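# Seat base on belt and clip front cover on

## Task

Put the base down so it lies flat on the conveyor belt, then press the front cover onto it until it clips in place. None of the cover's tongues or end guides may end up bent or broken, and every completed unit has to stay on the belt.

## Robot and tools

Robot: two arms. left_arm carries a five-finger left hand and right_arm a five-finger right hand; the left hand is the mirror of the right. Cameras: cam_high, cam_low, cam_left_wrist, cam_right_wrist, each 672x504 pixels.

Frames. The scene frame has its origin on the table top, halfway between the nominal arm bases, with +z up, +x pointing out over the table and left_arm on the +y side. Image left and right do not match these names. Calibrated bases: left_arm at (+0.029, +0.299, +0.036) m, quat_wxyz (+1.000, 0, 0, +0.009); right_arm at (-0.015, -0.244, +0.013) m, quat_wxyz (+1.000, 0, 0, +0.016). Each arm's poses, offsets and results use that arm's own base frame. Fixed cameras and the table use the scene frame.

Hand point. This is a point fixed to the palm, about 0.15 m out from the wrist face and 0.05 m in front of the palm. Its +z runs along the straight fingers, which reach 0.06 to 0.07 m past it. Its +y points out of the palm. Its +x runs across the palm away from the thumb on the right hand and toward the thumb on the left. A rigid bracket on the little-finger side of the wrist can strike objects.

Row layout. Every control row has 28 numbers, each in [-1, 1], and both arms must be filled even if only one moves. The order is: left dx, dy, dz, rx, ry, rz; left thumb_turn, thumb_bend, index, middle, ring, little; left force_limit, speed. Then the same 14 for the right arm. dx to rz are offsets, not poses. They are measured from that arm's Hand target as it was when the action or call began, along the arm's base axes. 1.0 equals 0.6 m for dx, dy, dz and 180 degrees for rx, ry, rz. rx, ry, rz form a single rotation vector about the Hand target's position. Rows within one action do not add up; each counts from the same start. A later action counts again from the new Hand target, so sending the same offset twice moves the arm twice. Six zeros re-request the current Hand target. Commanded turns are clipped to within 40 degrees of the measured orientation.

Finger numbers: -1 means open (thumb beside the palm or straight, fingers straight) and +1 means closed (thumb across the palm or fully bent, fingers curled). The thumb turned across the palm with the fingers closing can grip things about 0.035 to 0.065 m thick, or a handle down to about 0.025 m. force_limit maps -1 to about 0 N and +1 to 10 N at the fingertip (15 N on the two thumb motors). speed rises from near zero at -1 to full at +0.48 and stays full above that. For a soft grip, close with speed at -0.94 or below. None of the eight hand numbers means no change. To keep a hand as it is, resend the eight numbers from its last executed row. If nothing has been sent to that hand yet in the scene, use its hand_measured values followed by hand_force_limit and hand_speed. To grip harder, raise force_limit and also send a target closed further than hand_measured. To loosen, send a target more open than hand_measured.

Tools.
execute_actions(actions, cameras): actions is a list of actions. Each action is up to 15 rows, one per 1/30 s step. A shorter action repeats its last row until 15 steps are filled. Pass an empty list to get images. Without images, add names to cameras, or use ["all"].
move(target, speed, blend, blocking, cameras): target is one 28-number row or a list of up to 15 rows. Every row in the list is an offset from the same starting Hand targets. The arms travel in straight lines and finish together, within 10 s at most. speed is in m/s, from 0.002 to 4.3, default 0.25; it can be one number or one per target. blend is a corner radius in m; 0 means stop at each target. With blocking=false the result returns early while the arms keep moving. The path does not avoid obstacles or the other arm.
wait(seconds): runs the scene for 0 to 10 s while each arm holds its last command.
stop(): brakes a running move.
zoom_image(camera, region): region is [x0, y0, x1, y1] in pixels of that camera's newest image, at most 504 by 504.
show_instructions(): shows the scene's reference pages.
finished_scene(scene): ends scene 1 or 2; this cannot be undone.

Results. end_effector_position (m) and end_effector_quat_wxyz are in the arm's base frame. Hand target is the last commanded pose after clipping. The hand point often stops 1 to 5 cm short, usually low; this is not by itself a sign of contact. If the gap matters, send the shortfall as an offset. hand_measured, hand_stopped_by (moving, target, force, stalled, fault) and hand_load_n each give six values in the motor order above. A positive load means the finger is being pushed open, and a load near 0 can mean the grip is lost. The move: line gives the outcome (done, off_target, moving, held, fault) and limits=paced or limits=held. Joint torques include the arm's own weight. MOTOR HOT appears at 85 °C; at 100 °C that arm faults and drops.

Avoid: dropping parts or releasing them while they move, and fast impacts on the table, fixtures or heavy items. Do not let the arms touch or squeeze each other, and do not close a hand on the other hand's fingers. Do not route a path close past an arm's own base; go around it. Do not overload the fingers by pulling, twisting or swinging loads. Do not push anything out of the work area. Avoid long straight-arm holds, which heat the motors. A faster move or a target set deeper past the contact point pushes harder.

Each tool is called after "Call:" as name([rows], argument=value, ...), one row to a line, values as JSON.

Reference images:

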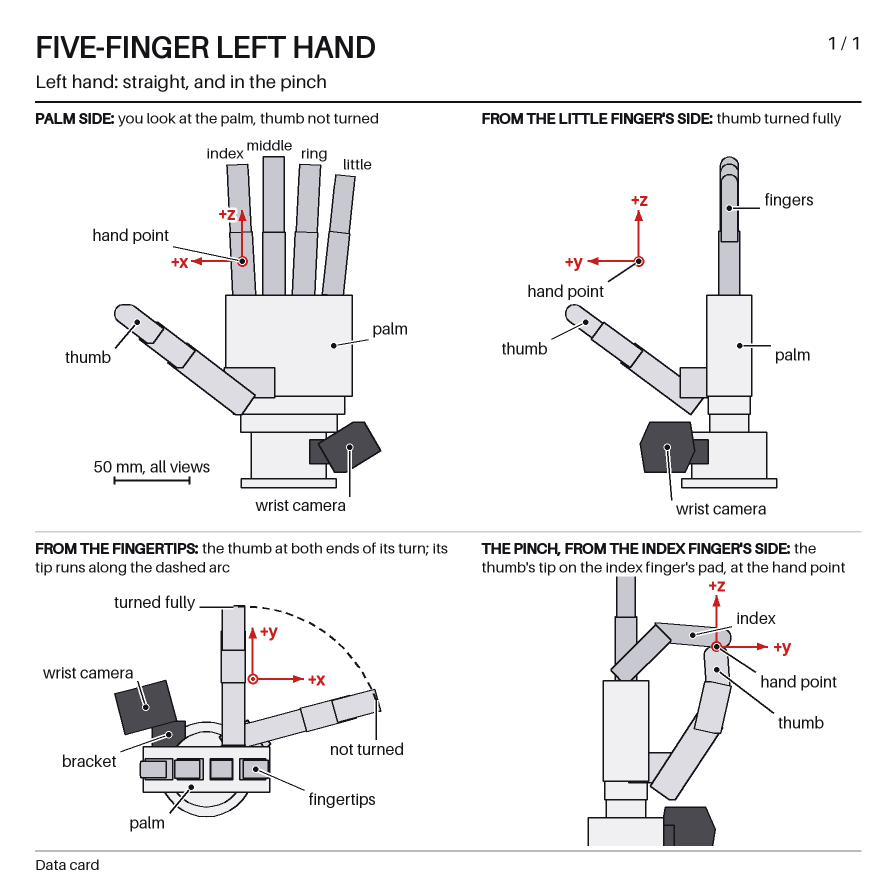

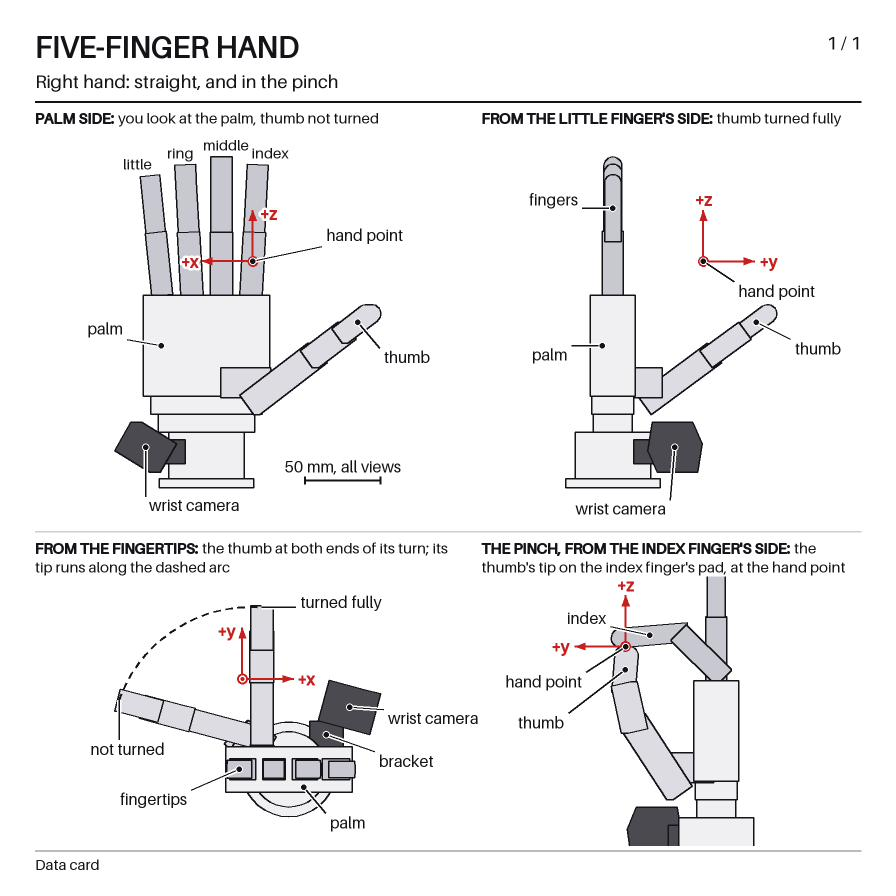

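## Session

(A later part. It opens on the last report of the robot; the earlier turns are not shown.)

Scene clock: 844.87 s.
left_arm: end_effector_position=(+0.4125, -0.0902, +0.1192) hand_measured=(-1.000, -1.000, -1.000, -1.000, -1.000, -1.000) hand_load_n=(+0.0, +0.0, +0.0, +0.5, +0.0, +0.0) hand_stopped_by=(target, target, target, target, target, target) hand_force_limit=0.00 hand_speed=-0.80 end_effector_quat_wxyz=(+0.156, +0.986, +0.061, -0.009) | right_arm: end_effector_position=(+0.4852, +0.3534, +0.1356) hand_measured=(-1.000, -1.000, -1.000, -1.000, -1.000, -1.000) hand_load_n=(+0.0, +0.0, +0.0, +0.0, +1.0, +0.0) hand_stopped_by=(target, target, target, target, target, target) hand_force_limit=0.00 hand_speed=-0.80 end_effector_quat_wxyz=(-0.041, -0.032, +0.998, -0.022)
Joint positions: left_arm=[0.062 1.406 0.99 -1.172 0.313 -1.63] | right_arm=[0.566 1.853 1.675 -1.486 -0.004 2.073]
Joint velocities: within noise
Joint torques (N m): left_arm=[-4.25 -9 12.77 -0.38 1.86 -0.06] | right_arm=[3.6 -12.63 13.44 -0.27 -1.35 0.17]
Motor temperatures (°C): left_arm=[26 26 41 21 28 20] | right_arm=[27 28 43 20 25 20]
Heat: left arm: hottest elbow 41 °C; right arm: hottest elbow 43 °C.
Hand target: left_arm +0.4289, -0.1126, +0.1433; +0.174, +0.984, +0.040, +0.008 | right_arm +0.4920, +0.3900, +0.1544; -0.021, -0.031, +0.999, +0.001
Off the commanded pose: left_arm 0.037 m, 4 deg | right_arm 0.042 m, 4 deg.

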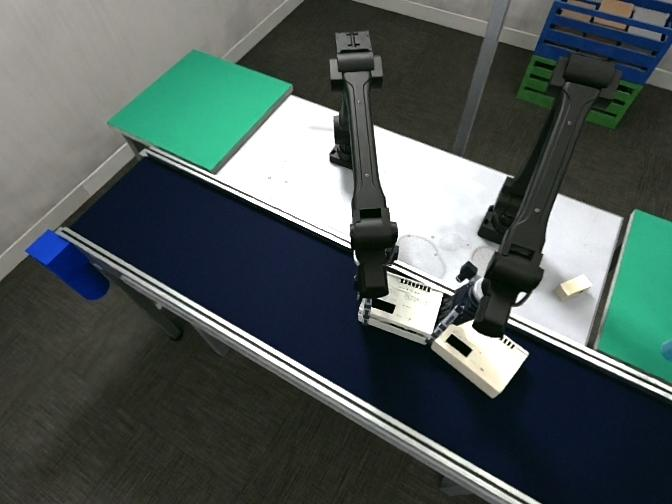

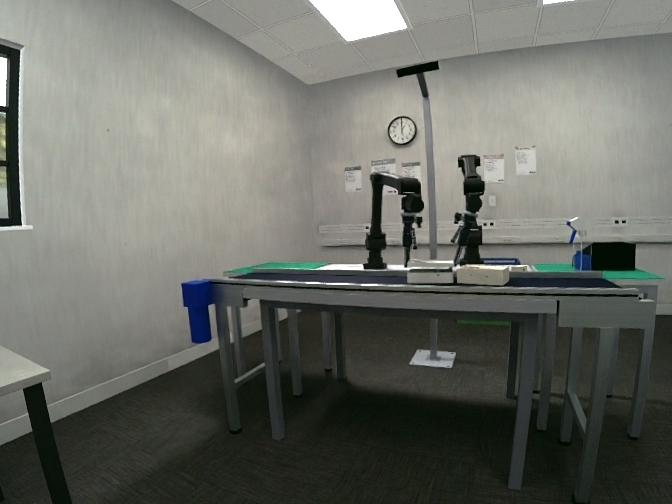

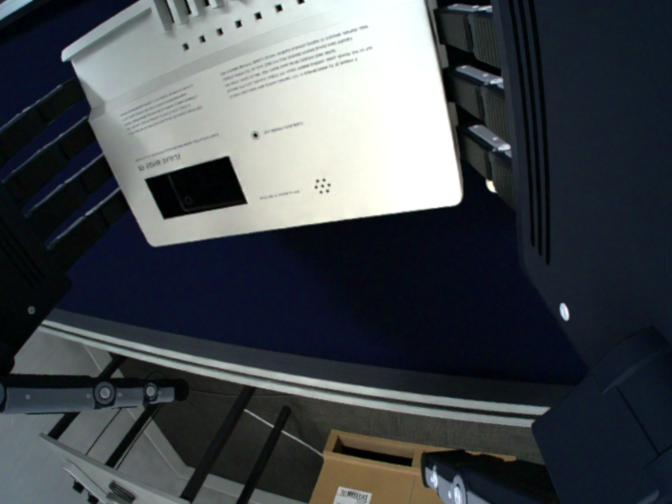

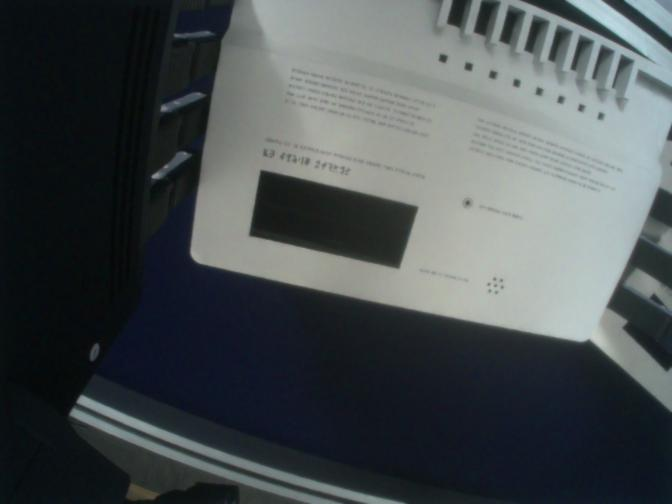

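Call:
zoom_image(camera="cam_high", region=[355, 300, 405, 345])

Call:
zoom_image(camera="cam_high", region=[395, 310, 445, 355])

Scaled by 10.080 from the camera's 672x504 image, which has a finer 960x720 frame.

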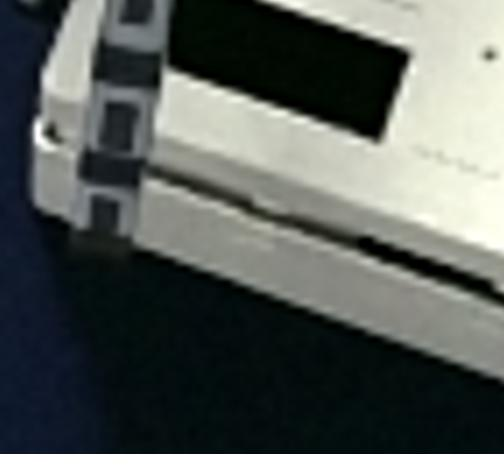

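Scaled by 10.080 from the camera's 672x504 image, which has a finer 960x720 frame.

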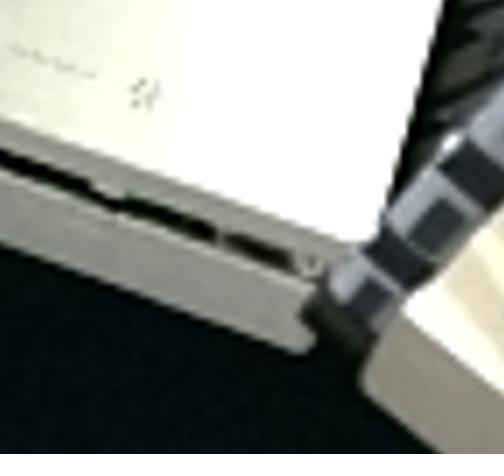

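Call:
move(target=[0, 0, -0.025, 0, 0, 0, -1, -1, -1, -1, -1, -1, 0, -0.8, 0, 0, -0.025, 0, 0, 0, -1, -1, -1, -1, -1, -1, 0, -0.8], speed=0.03, cameras=["cam_high", "cam_low"])

Scene clock: 861.37 s.
left_arm: end_effector_position=(+0.4184, -0.0900, +0.1133) hand_measured=(-1.000, -1.000, -1.000, -1.000, -1.000, -1.000) hand_load_n=(+0.0, +0.0, +0.0, +0.5, +0.0, +0.0) hand_stopped_by=(target, target, target, target, target, target) hand_force_limit=0.00 hand_speed=-0.80 end_effector_quat_wxyz=(+0.156, +0.986, +0.060, -0.004) | right_arm: end_effector_position=(+0.4866, +0.3543, +0.1310) hand_measured=(-1.000, -1.000, -1.000, -1.000, -1.000, -1.000) hand_load_n=(+0.0, +0.0, +0.0, +0.0, +1.0, +0.0) hand_stopped_by=(target, target, target, target, target, target) hand_force_limit=0.00 hand_speed=-0.80 end_effector_quat_wxyz=(-0.042, -0.032, +0.998, -0.023)
Joint positions: left_arm=[0.062 1.423 0.99 -1.146 0.313 -1.63] | right_arm=[0.566 1.861 1.675 -1.48 -0.004 2.073]
Joint torques (N m): left_arm=[-4.31 -9.17 10.54 0.28 1.84 -0.05] | right_arm=[3.66 -12.92 11.08 0.85 -1.34 0.18]
Heat: left arm: hottest elbow 43 °C; right arm: hottest elbow 43 °C.
Hand target: left_arm +0.4289, -0.1127, +0.1283; +0.174, +0.984, +0.039, +0.008 | right_arm +0.4920, +0.3900, +0.1395; -0.021, -0.031, +0.999, +0.001
Off the commanded pose: left_arm 0.029 m, 3 deg | right_arm 0.037 m, 4 deg.
joint sent to its limit (right arm) — joint 6 (wrist roll), upper limit. The joint targets still meet the commanded pose.
move: off_target (left_arm, right_arm)
Images, in order (width x height): cam_high 672x504, cam_low 672x504.

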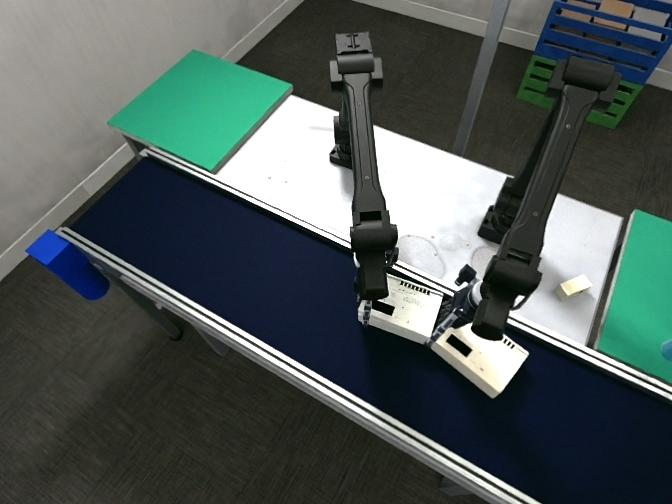

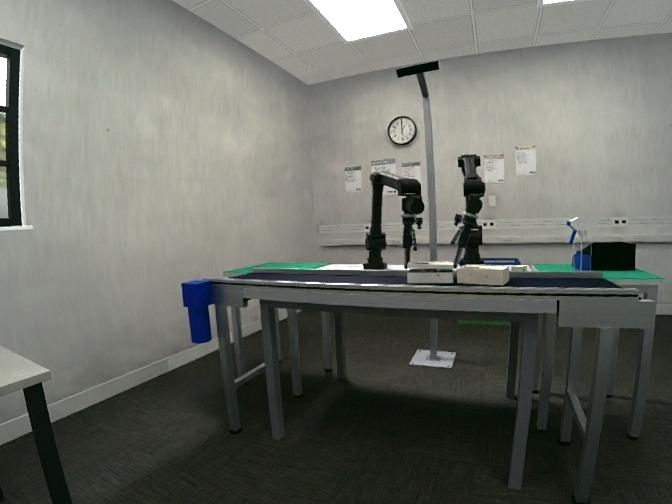

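Call:
zoom_image(camera="cam_high", region=[355, 300, 405, 345])

Call:
zoom_image(camera="cam_high", region=[395, 310, 445, 355])

Call:
zoom_image(camera="cam_low", region=[400, 250, 460, 295])

Scaled by 10.080 from the camera's 672x504 image, which has a finer 960x720 frame.

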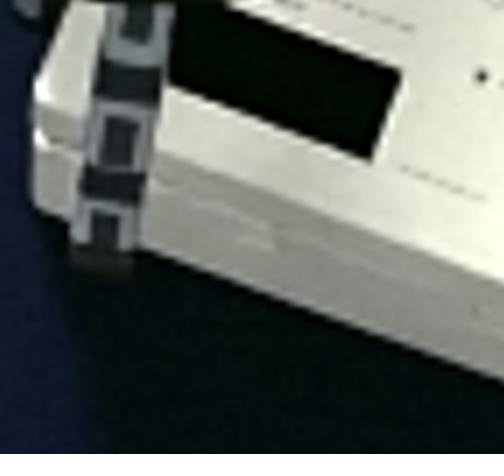

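Scaled by 10.080 from the camera's 672x504 image, which has a finer 960x720 frame.

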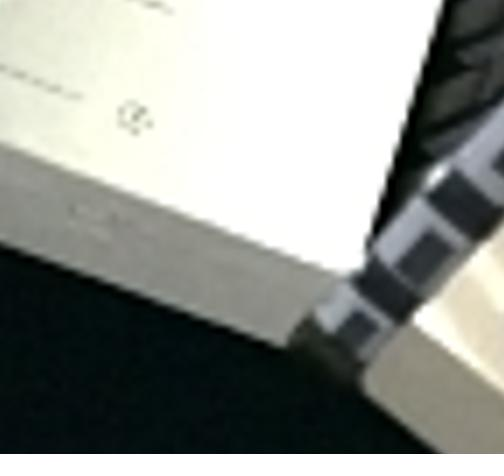

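Scaled by 8.400 from the camera's 672x504 image, which has a finer 960x720 frame.

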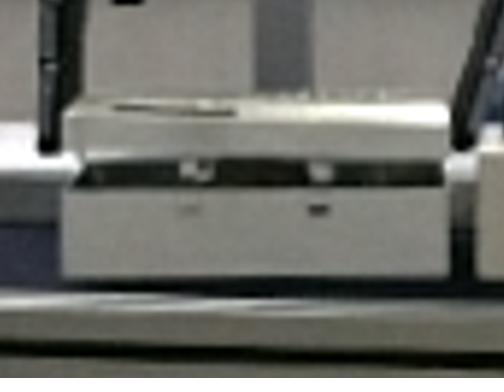

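Call:
move(target=[-0.017, 0, 0, 0, 0, 0, -1, -1, -1, -1, -1, -1, 0, -0.8, -0.01, 0, 0, 0, 0, 0, -1, -1, -1, -1, -1, -1, 0, -0.8], speed=0.03, cameras=["cam_high", "cam_low"])

Call:
zoom_image(camera="cam_high", region=[350, 260, 450, 350])

Scene clock: 868.73 s.
left_arm: end_effector_position=(+0.4185, -0.0897, +0.1132) hand_measured=(-1.000, -1.000, -1.000, -1.000, -1.000, -1.000) hand_load_n=(+0.0, +0.0, +0.0, +1.0, +0.0, +0.0) hand_stopped_by=(target, target, target, target, target, target) hand_force_limit=0.00 hand_speed=-0.80 end_effector_quat_wxyz=(+0.155, +0.986, +0.060, -0.004) | right_arm: end_effector_position=(+0.4873, +0.3548, +0.1311) hand_measured=(-1.000, -1.000, -1.000, -1.000, -1.000, -1.000) hand_load_n=(+0.0, +0.0, +0.0, +0.0, +1.0, +0.0) hand_stopped_by=(target, target, target, target, target, target) hand_force_limit=0.00 hand_speed=-0.80 end_effector_quat_wxyz=(-0.041, -0.032, +0.998, -0.022)
Joint positions: left_arm=[0.062 1.423 0.99 -1.146 0.311 -1.63] | right_arm=[0.566 1.861 1.675 -1.477 -0.004 2.073]
Joint torques (N m): left_arm=[-4.25 -11.05 8.23 0.31 1.92 -0.04] | right_arm=[3.9 -13.57 9.52 0.88 -1.42 0.17]
Heat: left arm: hottest elbow 42 °C; right arm: hottest elbow 43 °C.
Hand target: left_arm +0.4187, -0.1127, +0.1283; +0.174, +0.984, +0.039, +0.008 | right_arm +0.4860, +0.3900, +0.1395; -0.021, -0.031, +0.999, +0.001
Off the commanded pose: left_arm 0.028 m, 4 deg | right_arm 0.036 m, 3 deg.
joint sent to its limit (right arm) — joint 6 (wrist roll), upper limit. The joint targets still meet the commanded pose.
move: off_target (left_arm, right_arm)
Images, in order (width x height): cam_high 672x504, cam_low 672x504.

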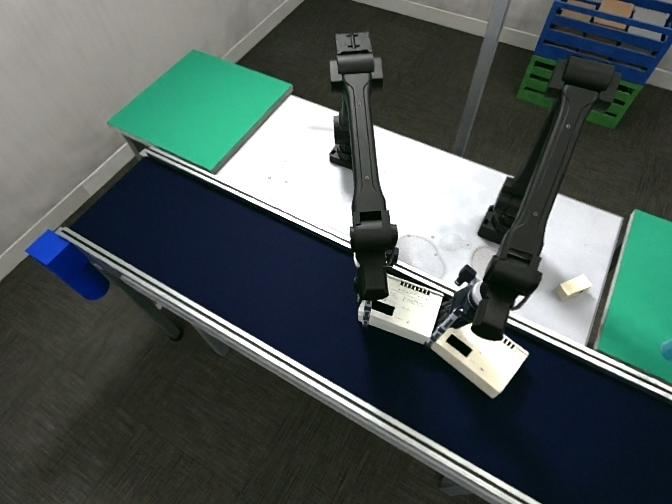

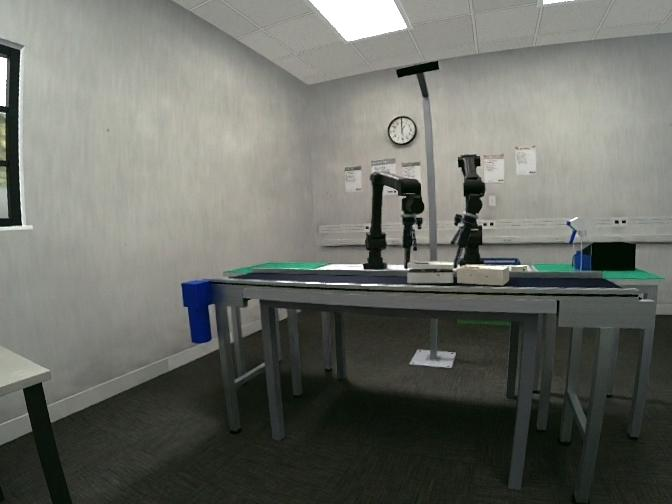

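Scaled by 5.040 from the camera's 672x504 image, which has a finer 960x720 frame.

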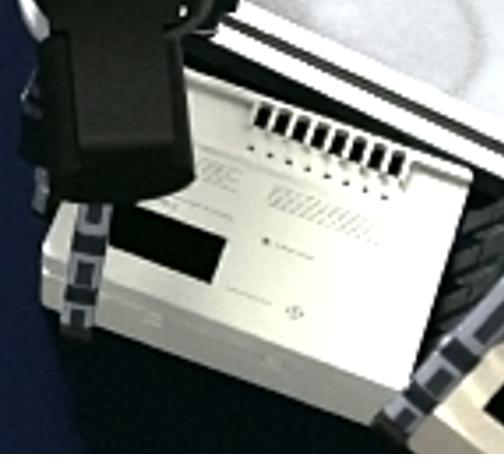

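Call:
move(target=[-0.012, 0, 0, 0, 0, 0, -1, -1, -1, -1, -1, -1, 0, -0.8, -0.012, 0, 0, 0, 0, 0, -1, -1, -1, -1, -1, -1, 0, -0.8], speed=0.03)

Scene clock: 870.47 s.
left_arm: end_effector_position=(+0.4149, -0.0899, +0.1158) hand_measured=(-1.000, -1.000, -1.000, -1.000, -1.000, -1.000) hand_load_n=(+0.0, +0.0, +0.5, +1.0, +0.0, +0.0) hand_stopped_by=(target, target, target, target, target, target) hand_force_limit=0.00 hand_speed=-0.80 end_effector_quat_wxyz=(+0.155, +0.986, +0.060, -0.001) | right_arm: end_effector_position=(+0.4851, +0.3537, +0.1255) hand_measured=(-1.000, -1.000, -1.000, -1.000, -1.000, -1.000) hand_load_n=(+0.0, +0.0, +0.0, +0.0, +1.0, +0.0) hand_stopped_by=(target, target, target, target, target, target) hand_force_limit=0.00 hand_speed=-0.80 end_effector_quat_wxyz=(-0.043, -0.032, +0.998, -0.023)
Joint positions: left_arm=[0.062 1.407 0.98 -1.145 0.311 -1.63] | right_arm=[0.566 1.861 1.66 -1.468 -0.005 2.073]
Joint torques (N m): left_arm=[-4.25 -10.99 7.51 0.24 1.9 -0.03] | right_arm=[4.42 -14.62 8.8 0.79 -1.46 0.18]
Heat: left arm: hottest elbow 42 °C; right arm: hottest elbow 43 °C.
Hand target: left_arm +0.4114, -0.1127, +0.1282; +0.174, +0.984, +0.039, +0.007 | right_arm +0.4787, +0.3900, +0.1394; -0.021, -0.031, +0.999, +0.001
Off the commanded pose: left_arm 0.026 m, 3 deg | right_arm 0.039 m, 4 deg.
joint sent to its limit (right arm) — joint 6 (wrist roll), upper limit. The joint targets still meet the commanded pose.
move: off_target (left_arm, right_arm)

Call:
wait(seconds=0.1, cameras=["all"])

Call:
zoom_image(camera="cam_high", region=[350, 260, 450, 350])

Call:
zoom_image(camera="cam_low", region=[400, 250, 460, 295])

Scene clock: 872.07 s.
left_arm: end_effector_position=(+0.4149, -0.0899, +0.1158) hand_measured=(-1.000, -1.000, -1.000, -1.000, -1.000, -1.000) hand_load_n=(+0.0, +0.0, +0.0, +1.0, +0.0, +0.0) hand_stopped_by=(target, target, target, target, target, target) hand_force_limit=0.00 hand_speed=-0.80 end_effector_quat_wxyz=(+0.155, +0.986, +0.060, -0.001) | right_arm: end_effector_position=(+0.4852, +0.3538, +0.1256) hand_measured=(-1.000, -1.000, -1.000, -1.000, -1.000, -1.000) hand_load_n=(+0.0, +0.0, +0.0, +0.0, +1.0, +0.0) hand_stopped_by=(target, target, target, target, target, target) hand_force_limit=0.00 hand_speed=-0.80 end_effector_quat_wxyz=(-0.043, -0.032, +0.998, -0.023)
Joint positions: left_arm=[0.062 1.407 0.98 -1.145 0.311 -1.63] | right_arm=[0.566 1.861 1.66 -1.467 -0.005 2.073]
Joint torques (N m): left_arm=[-4.25 -11.05 7.53 0.25 1.89 -0.03] | right_arm=[4.37 -14.51 8.84 0.81 -1.47 0.17]
Heat: left arm: hottest elbow 42 °C; right arm: hottest elbow 43 °C.
Hand target: left_arm +0.4114, -0.1127, +0.1282; +0.174, +0.984, +0.039, +0.007 | right_arm +0.4788, +0.3900, +0.1395; -0.021, -0.031, +0.999, +0.001
Off the commanded pose: left_arm 0.026 m, 3 deg | right_arm 0.039 m, 4 deg.
wait: 0.10 s; at rest from the start

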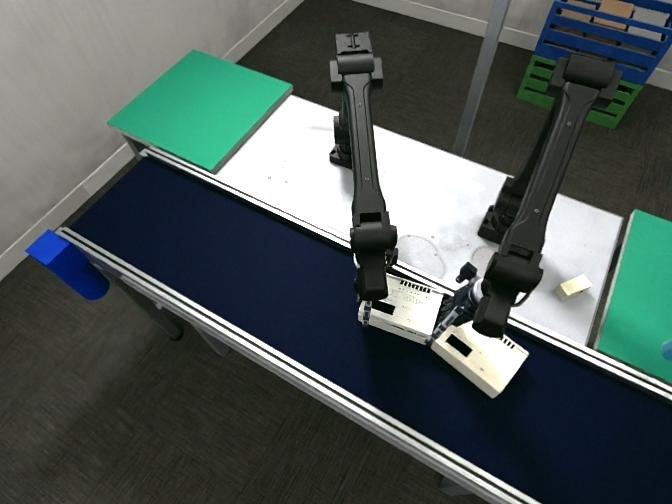

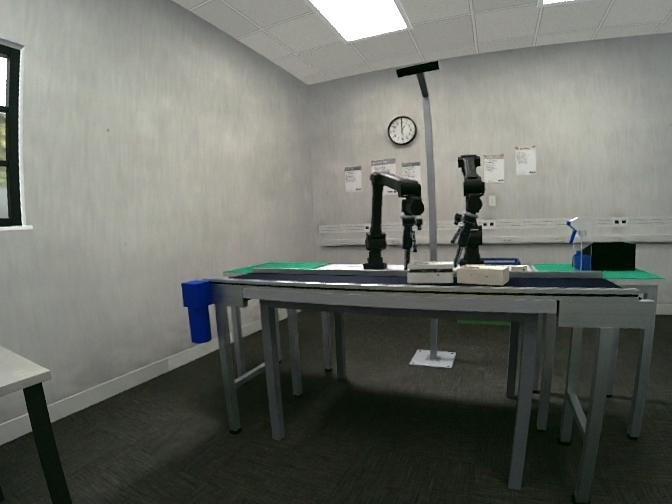

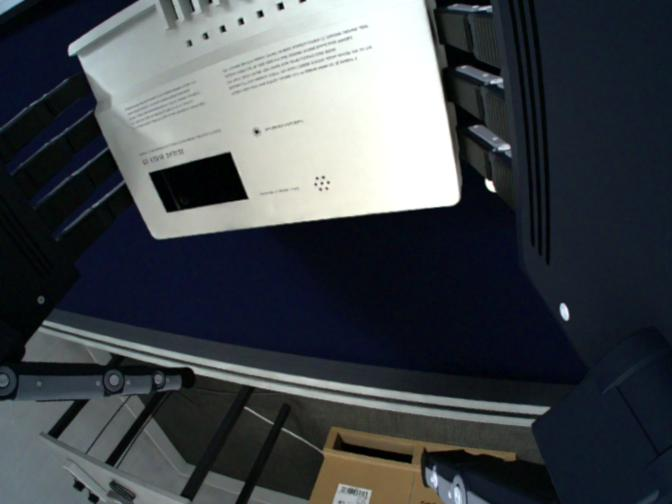

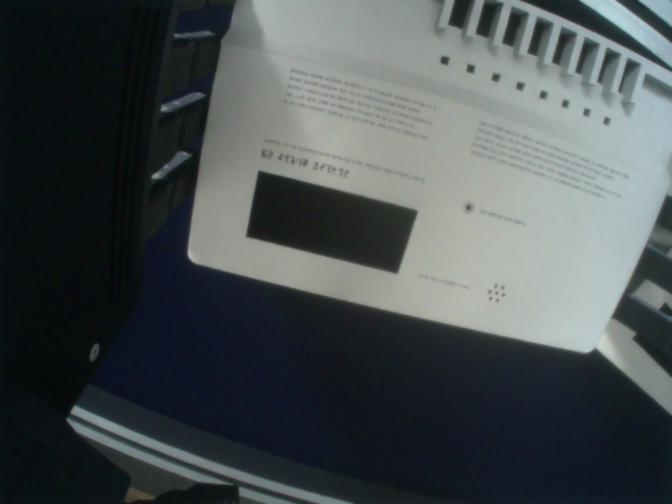

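Scaled by 5.040 from the camera's 672x504 image, which has a finer 960x720 frame.

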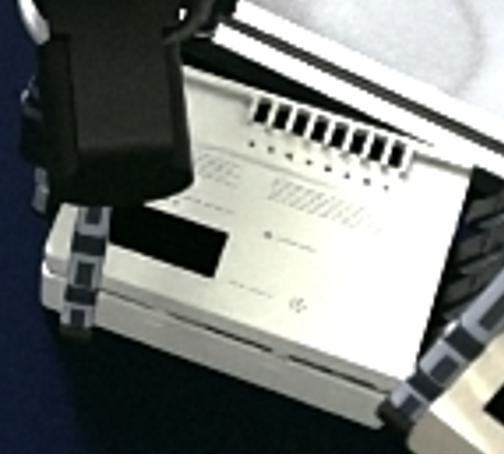

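Scaled by 8.400 from the camera's 672x504 image, which has a finer 960x720 frame.

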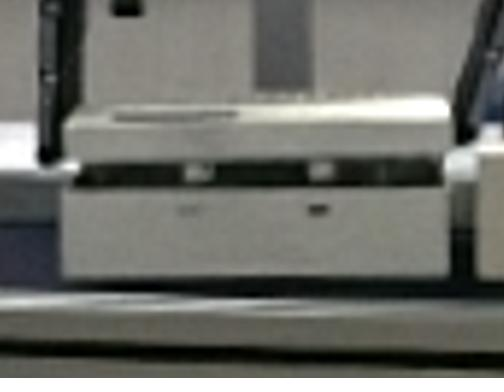

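Call:
zoom_image(camera="cam_high", region=[355, 300, 405, 345])

Call:
zoom_image(camera="cam_high", region=[395, 310, 445, 355])

Scaled by 10.080 from the camera's 672x504 image, which has a finer 960x720 frame.

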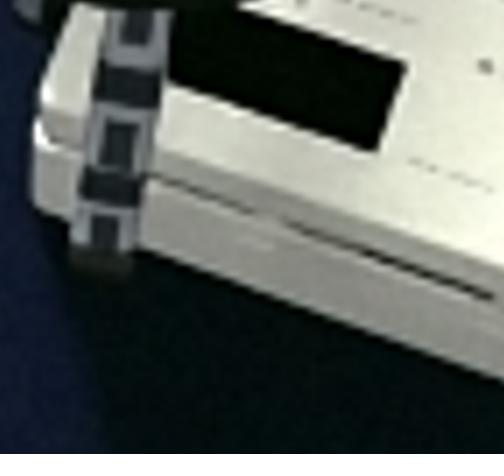

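Scaled by 10.080 from the camera's 672x504 image, which has a finer 960x720 frame.

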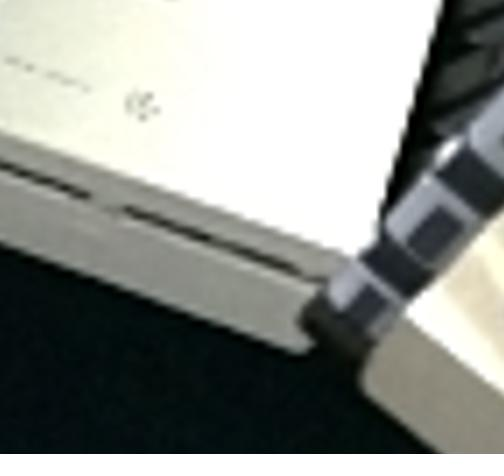

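Call:
move(target=[-0.005, 0, -0.015, 0, 0, 0, -1, -1, -1, -1, -1, -1, 0, -0.8, -0.003, 0, -0.012, 0, 0, 0, -1, -1, -1, -1, -1, -1, 0, -0.8], speed=0.02, cameras=["cam_high", "cam_low"])

Call:
zoom_image(camera="cam_high", region=[350, 260, 450, 350])

Call:
zoom_image(camera="cam_low", region=[400, 250, 460, 295])

Scene clock: 882.60 s.
left_arm: end_effector_position=(+0.4123, -0.0903, +0.1128) hand_measured=(-1.000, -1.000, -1.000, -1.000, -1.000, -1.000) hand_load_n=(+0.0, +0.0, +0.0, +1.0, +0.0, +0.0) hand_stopped_by=(target, target, target, target, target, target) hand_force_limit=0.00 hand_speed=-0.80 end_effector_quat_wxyz=(+0.155, +0.986, +0.059, +0.004) | right_arm: end_effector_position=(+0.4832, +0.3530, +0.1188) hand_measured=(-1.000, -1.000, -1.000, -1.000, -1.000, -1.000) hand_load_n=(+0.0, +0.0, +0.0, +0.0, +1.0, +0.0) hand_stopped_by=(target, target, target, target, target, target) hand_force_limit=0.00 hand_speed=-0.80 end_effector_quat_wxyz=(-0.045, -0.032, +0.998, -0.022)
Joint positions: left_arm=[0.062 1.399 0.962 -1.127 0.312 -1.63] | right_arm=[0.566 1.861 1.642 -1.451 -0.008 2.073]
Joint torques (N m): left_arm=[-4.13 -10.11 7.05 0.53 1.85 -0.03] | right_arm=[4.48 -14.33 8.75 0.92 -1.38 0.17]
Heat: left arm: hottest elbow 40 °C; right arm: hottest elbow 43 °C.
Hand target: left_arm +0.4085, -0.1127, +0.1192; +0.174, +0.984, +0.039, +0.008 | right_arm +0.4770, +0.3900, +0.1321; -0.021, -0.031, +0.999, +0.001
Off the commanded pose: left_arm 0.024 m, 3 deg | right_arm 0.040 m, 4 deg.
joint sent to its limit (right arm) — joint 6 (wrist roll), upper limit. The joint targets still meet the commanded pose.
move: off_target (left_arm, right_arm)
Images, in order (width x height): cam_high 672x504, cam_low 672x504.

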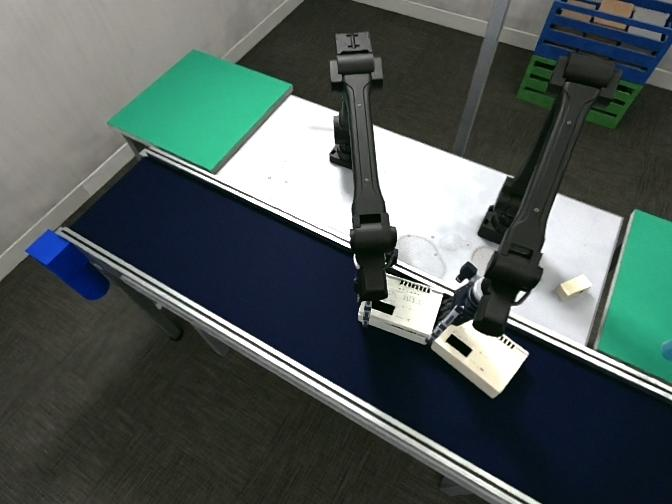

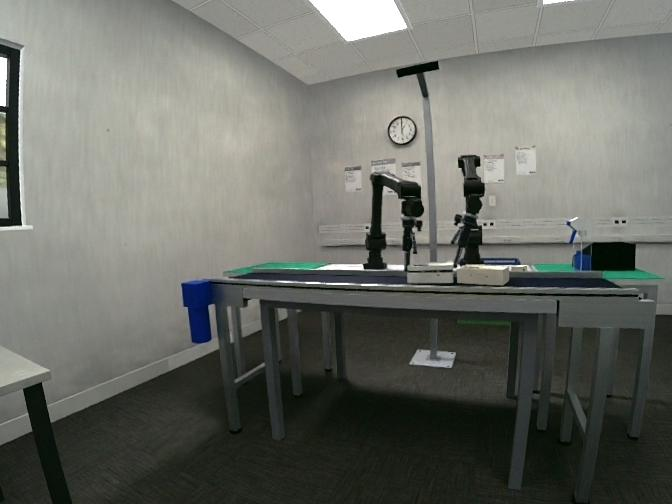

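Scaled by 5.040 from the camera's 672x504 image, which has a finer 960x720 frame.

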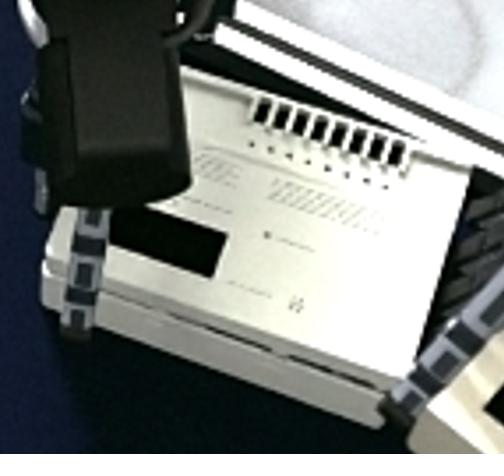

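Scaled by 8.400 from the camera's 672x504 image, which has a finer 960x720 frame.

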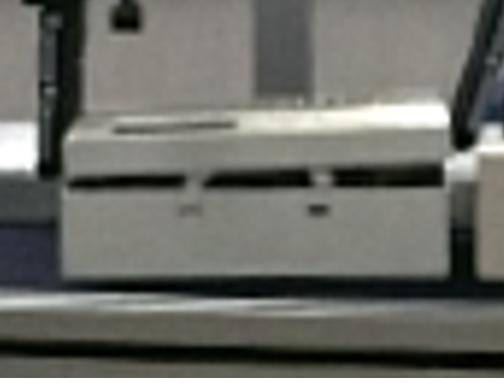

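Call:
zoom_image(camera="cam_high", region=[355, 300, 405, 345])

Call:
zoom_image(camera="cam_high", region=[395, 310, 445, 355])

Scaled by 10.080 from the camera's 672x504 image, which has a finer 960x720 frame.

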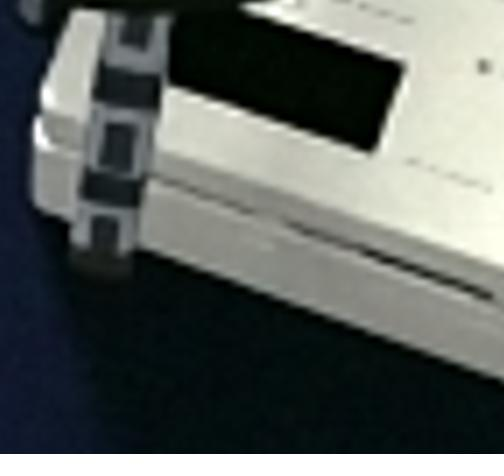

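Scaled by 10.080 from the camera's 672x504 image, which has a finer 960x720 frame.

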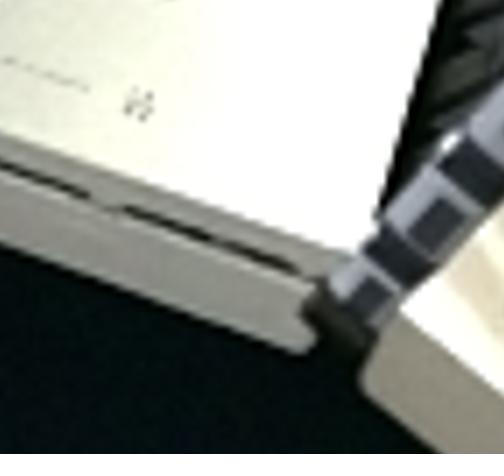

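Call:
move(target=[0, 0, -0.013, 0, 0, 0, -1, -1, -1, -1, -1, -1, 0, -0.8, 0.002, 0, -0.006, 0, 0, 0, -1, -1, -1, -1, -1, -1, 0, -0.8], speed=0.02, cameras=["cam_high", "cam_low"])

Call:
zoom_image(camera="cam_low", region=[400, 250, 460, 295])

Call:
zoom_image(camera="cam_high", region=[355, 300, 405, 345])

Call:
zoom_image(camera="cam_high", region=[395, 310, 445, 355])

Scene clock: 887.73 s.
left_arm: end_effector_position=(+0.4120, -0.0904, +0.1119) hand_measured=(-1.000, -1.000, -1.000, -1.000, -1.000, -1.000) hand_load_n=(+0.0, +0.0, +0.0, +0.5, +0.0, +0.0) hand_stopped_by=(target, target, target, target, target, target) hand_force_limit=0.00 hand_speed=-0.80 end_effector_quat_wxyz=(+0.156, +0.986, +0.058, +0.008) | right_arm: end_effector_position=(+0.4830, +0.3530, +0.1188) hand_measured=(-1.000, -1.000, -1.000, -1.000, -1.000, -1.000) hand_load_n=(+0.0, -0.5, +0.0, +0.0, +1.0, +0.0) hand_stopped_by=(target, target, target, target, target, target) hand_force_limit=0.00 hand_speed=-0.80 end_effector_quat_wxyz=(-0.044, -0.032, +0.998, -0.021)
Joint positions: left_arm=[0.062 1.394 0.953 -1.114 0.313 -1.63] | right_arm=[0.566 1.859 1.639 -1.448 -0.008 2.073]
Joint torques (N m): left_arm=[-4.19 -8.82 6.6 0.94 1.8 -0.03] | right_arm=[4.42 -13.92 8.72 1.06 -1.37 0.17]
Heat: left arm: hottest elbow 39 °C; right arm: hottest elbow 43 °C.
Hand target: left_arm +0.4084, -0.1127, +0.1114; +0.174, +0.984, +0.039, +0.007 | right_arm +0.4782, +0.3900, +0.1285; -0.021, -0.031, +0.999, +0.001
Off the commanded pose: left_arm 0.023 m, 3 deg | right_arm 0.038 m, 4 deg.
joint sent to its limit (right arm) — joint 6 (wrist roll), upper limit. The joint targets still meet the commanded pose.
move: off_target (left_arm, right_arm)
Images, in order (width x height): cam_high 672x504, cam_low 672x504.

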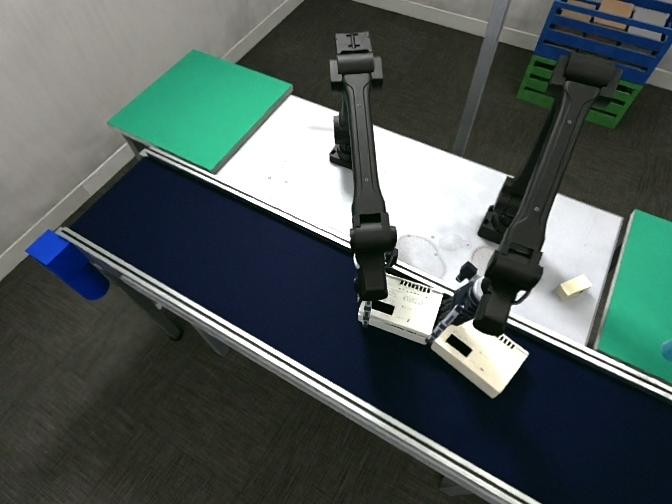

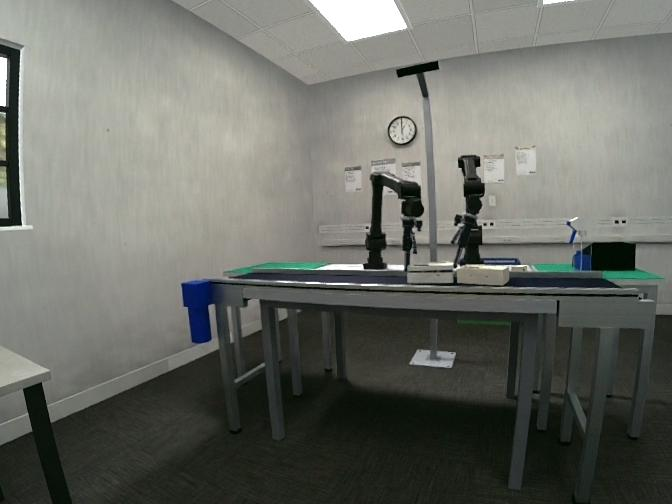

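Scaled by 8.400 from the camera's 672x504 image, which has a finer 960x720 frame.

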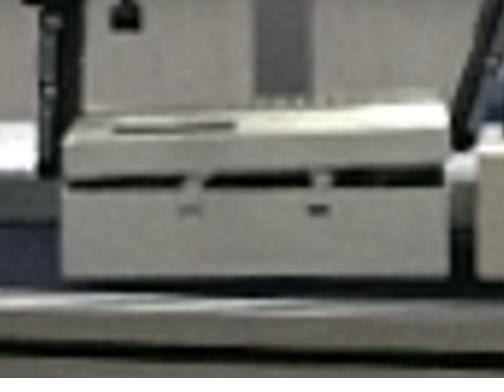

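Scaled by 10.080 from the camera's 672x504 image, which has a finer 960x720 frame.

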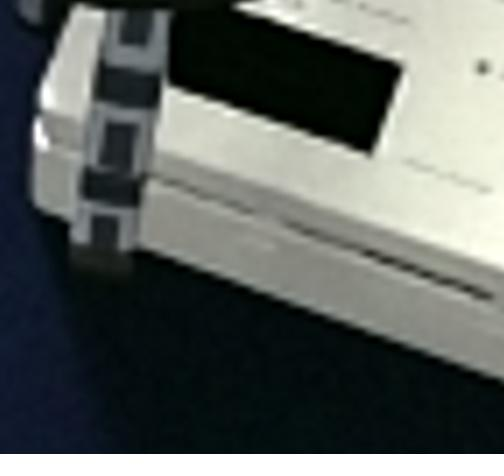

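Scaled by 10.080 from the camera's 672x504 image, which has a finer 960x720 frame.

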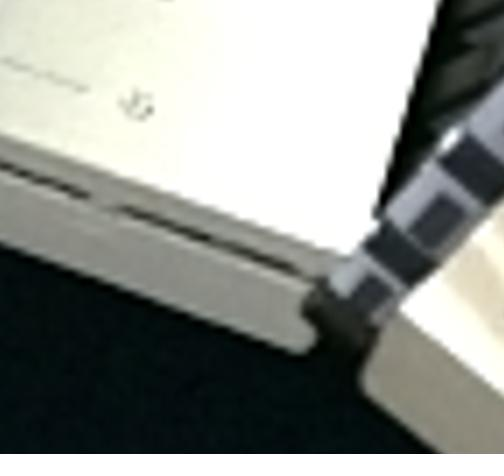

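Call:
move(target=[0.002, 0, -0.013, 0, 0, 0, -1, -1, -1, -1, -1, -1, 0, -0.8, 0.002, 0, -0.006, 0, 0, 0, -1, -1, -1, -1, -1, -1, 0, -0.8], speed=0.02, cameras=["cam_high", "cam_low"])

Call:
zoom_image(camera="cam_low", region=[400, 250, 460, 295])

Call:
zoom_image(camera="cam_high", region=[355, 300, 405, 345])

Call:
zoom_image(camera="cam_high", region=[395, 310, 445, 355])

Scene clock: 891.73 s.
left_arm: end_effector_position=(+0.4121, -0.0914, +0.1033) hand_measured=(-1.000, -1.000, -1.000, -1.000, -1.000, -1.000) hand_load_n=(+0.0, +0.0, +0.0, +0.5, +0.5, +0.0) hand_stopped_by=(target, target, target, target, target, target) hand_force_limit=0.00 hand_speed=-0.80 end_effector_quat_wxyz=(+0.157, +0.986, +0.057, +0.011) | right_arm: end_effector_position=(+0.4834, +0.3531, +0.1170) hand_measured=(-1.000, -1.000, -1.000, -1.000, -1.000, -1.000) hand_load_n=(+0.0, +0.0, +0.0, +0.0, +1.0, +0.0) hand_stopped_by=(target, target, target, target, target, target) hand_force_limit=0.00 hand_speed=-0.80 end_effector_quat_wxyz=(-0.042, -0.032, +0.998, -0.021)
Joint positions: left_arm=[0.06 1.402 0.935 -1.081 0.314 -1.63] | right_arm=[0.566 1.859 1.634 -1.44 -0.007 2.073]
Joint torques (N m): left_arm=[-4.13 -8.47 7.36 0.57 1.73 -0.04] | right_arm=[4.37 -13.68 8.83 1.11 -1.37 0.17]
Heat: left arm: hottest elbow 39 °C; right arm: hottest elbow 43 °C.
Hand target: left_arm +0.4098, -0.1126, +0.1036; +0.174, +0.984, +0.039, +0.008 | right_arm +0.4794, +0.3900, +0.1248; -0.021, -0.031, +0.999, +0.001
Off the commanded pose: left_arm 0.021 m, 3 deg | right_arm 0.038 m, 4 deg.
joint sent to its limit (right arm) — joint 6 (wrist roll), upper limit. The joint targets still meet the commanded pose.
move: off_target (left_arm, right_arm)
Images, in order (width x height): cam_high 672x504, cam_low 672x504.

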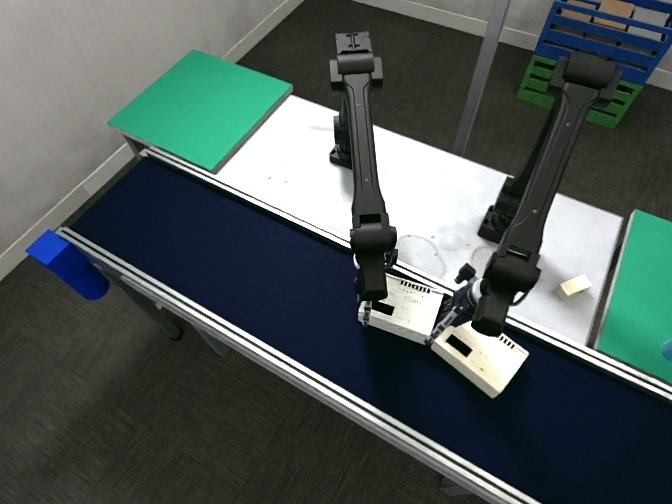

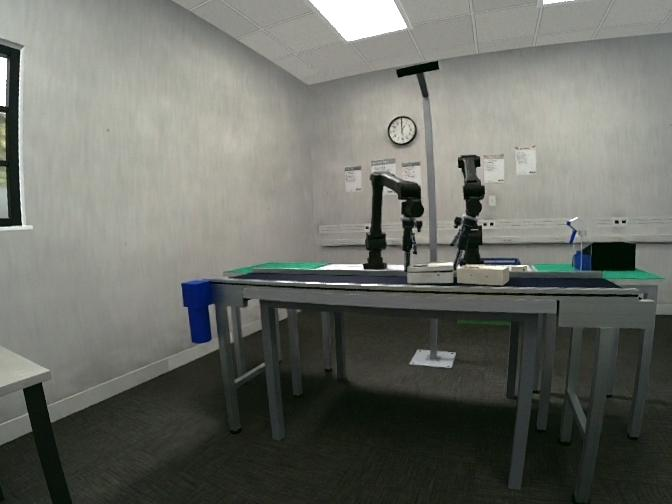

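Scaled by 8.400 from the camera's 672x504 image, which has a finer 960x720 frame.

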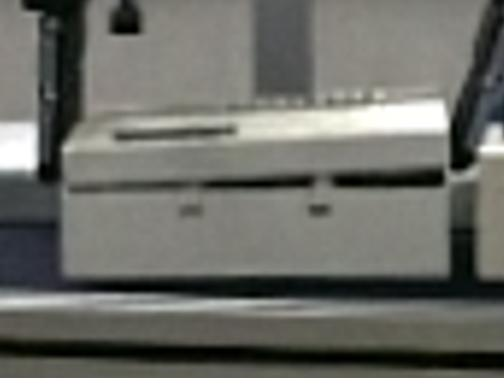

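Scaled by 10.080 from the camera's 672x504 image, which has a finer 960x720 frame.

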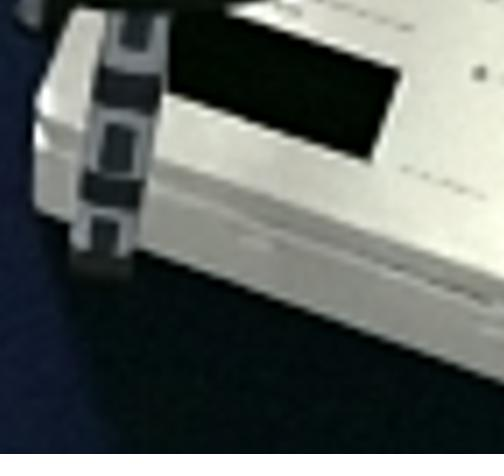

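Scaled by 10.080 from the camera's 672x504 image, which has a finer 960x720 frame.

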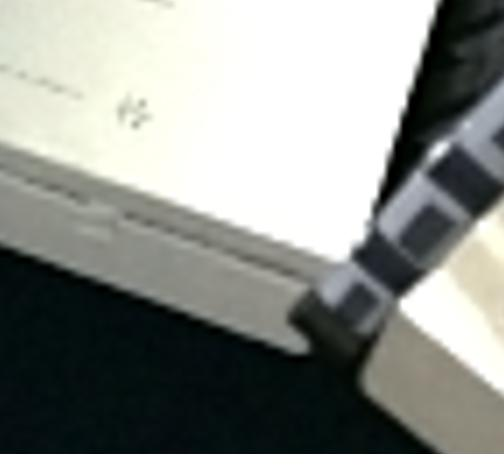

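Call:
zoom_image(camera="cam_high", region=[440, 355, 500, 405])

Call:
zoom_image(camera="cam_high", region=[425, 330, 475, 375])

Scaled by 8.400 from the camera's 672x504 image, which has a finer 960x720 frame.

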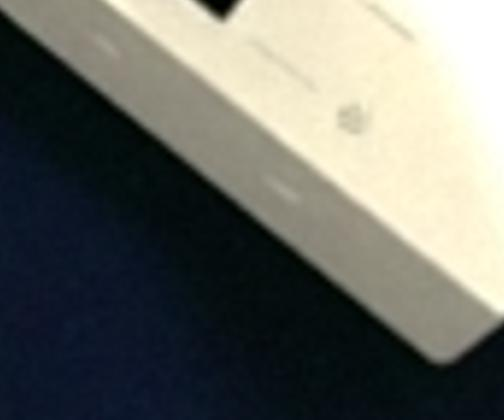

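Scaled by 10.080 from the camera's 672x504 image, which has a finer 960x720 frame.

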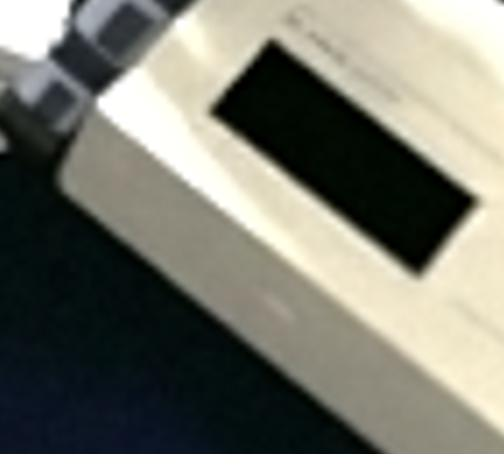

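Call:
zoom_image(camera="cam_low", region=[405, 262, 435, 284])

Call:
zoom_image(camera="cam_low", region=[428, 262, 458, 284])

Scaled by 16.800 from the camera's 672x504 image, which has a finer 960x720 frame.

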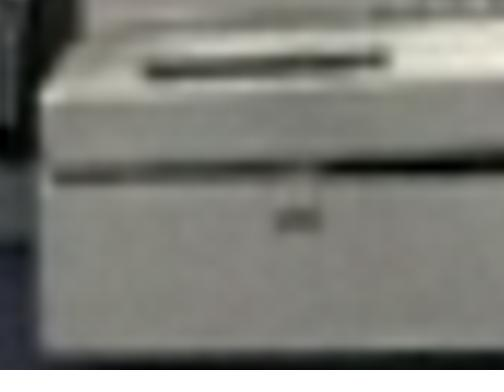

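Scaled by 16.800 from the camera's 672x504 image, which has a finer 960x720 frame.

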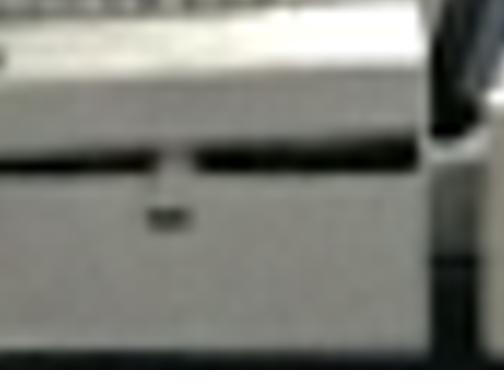

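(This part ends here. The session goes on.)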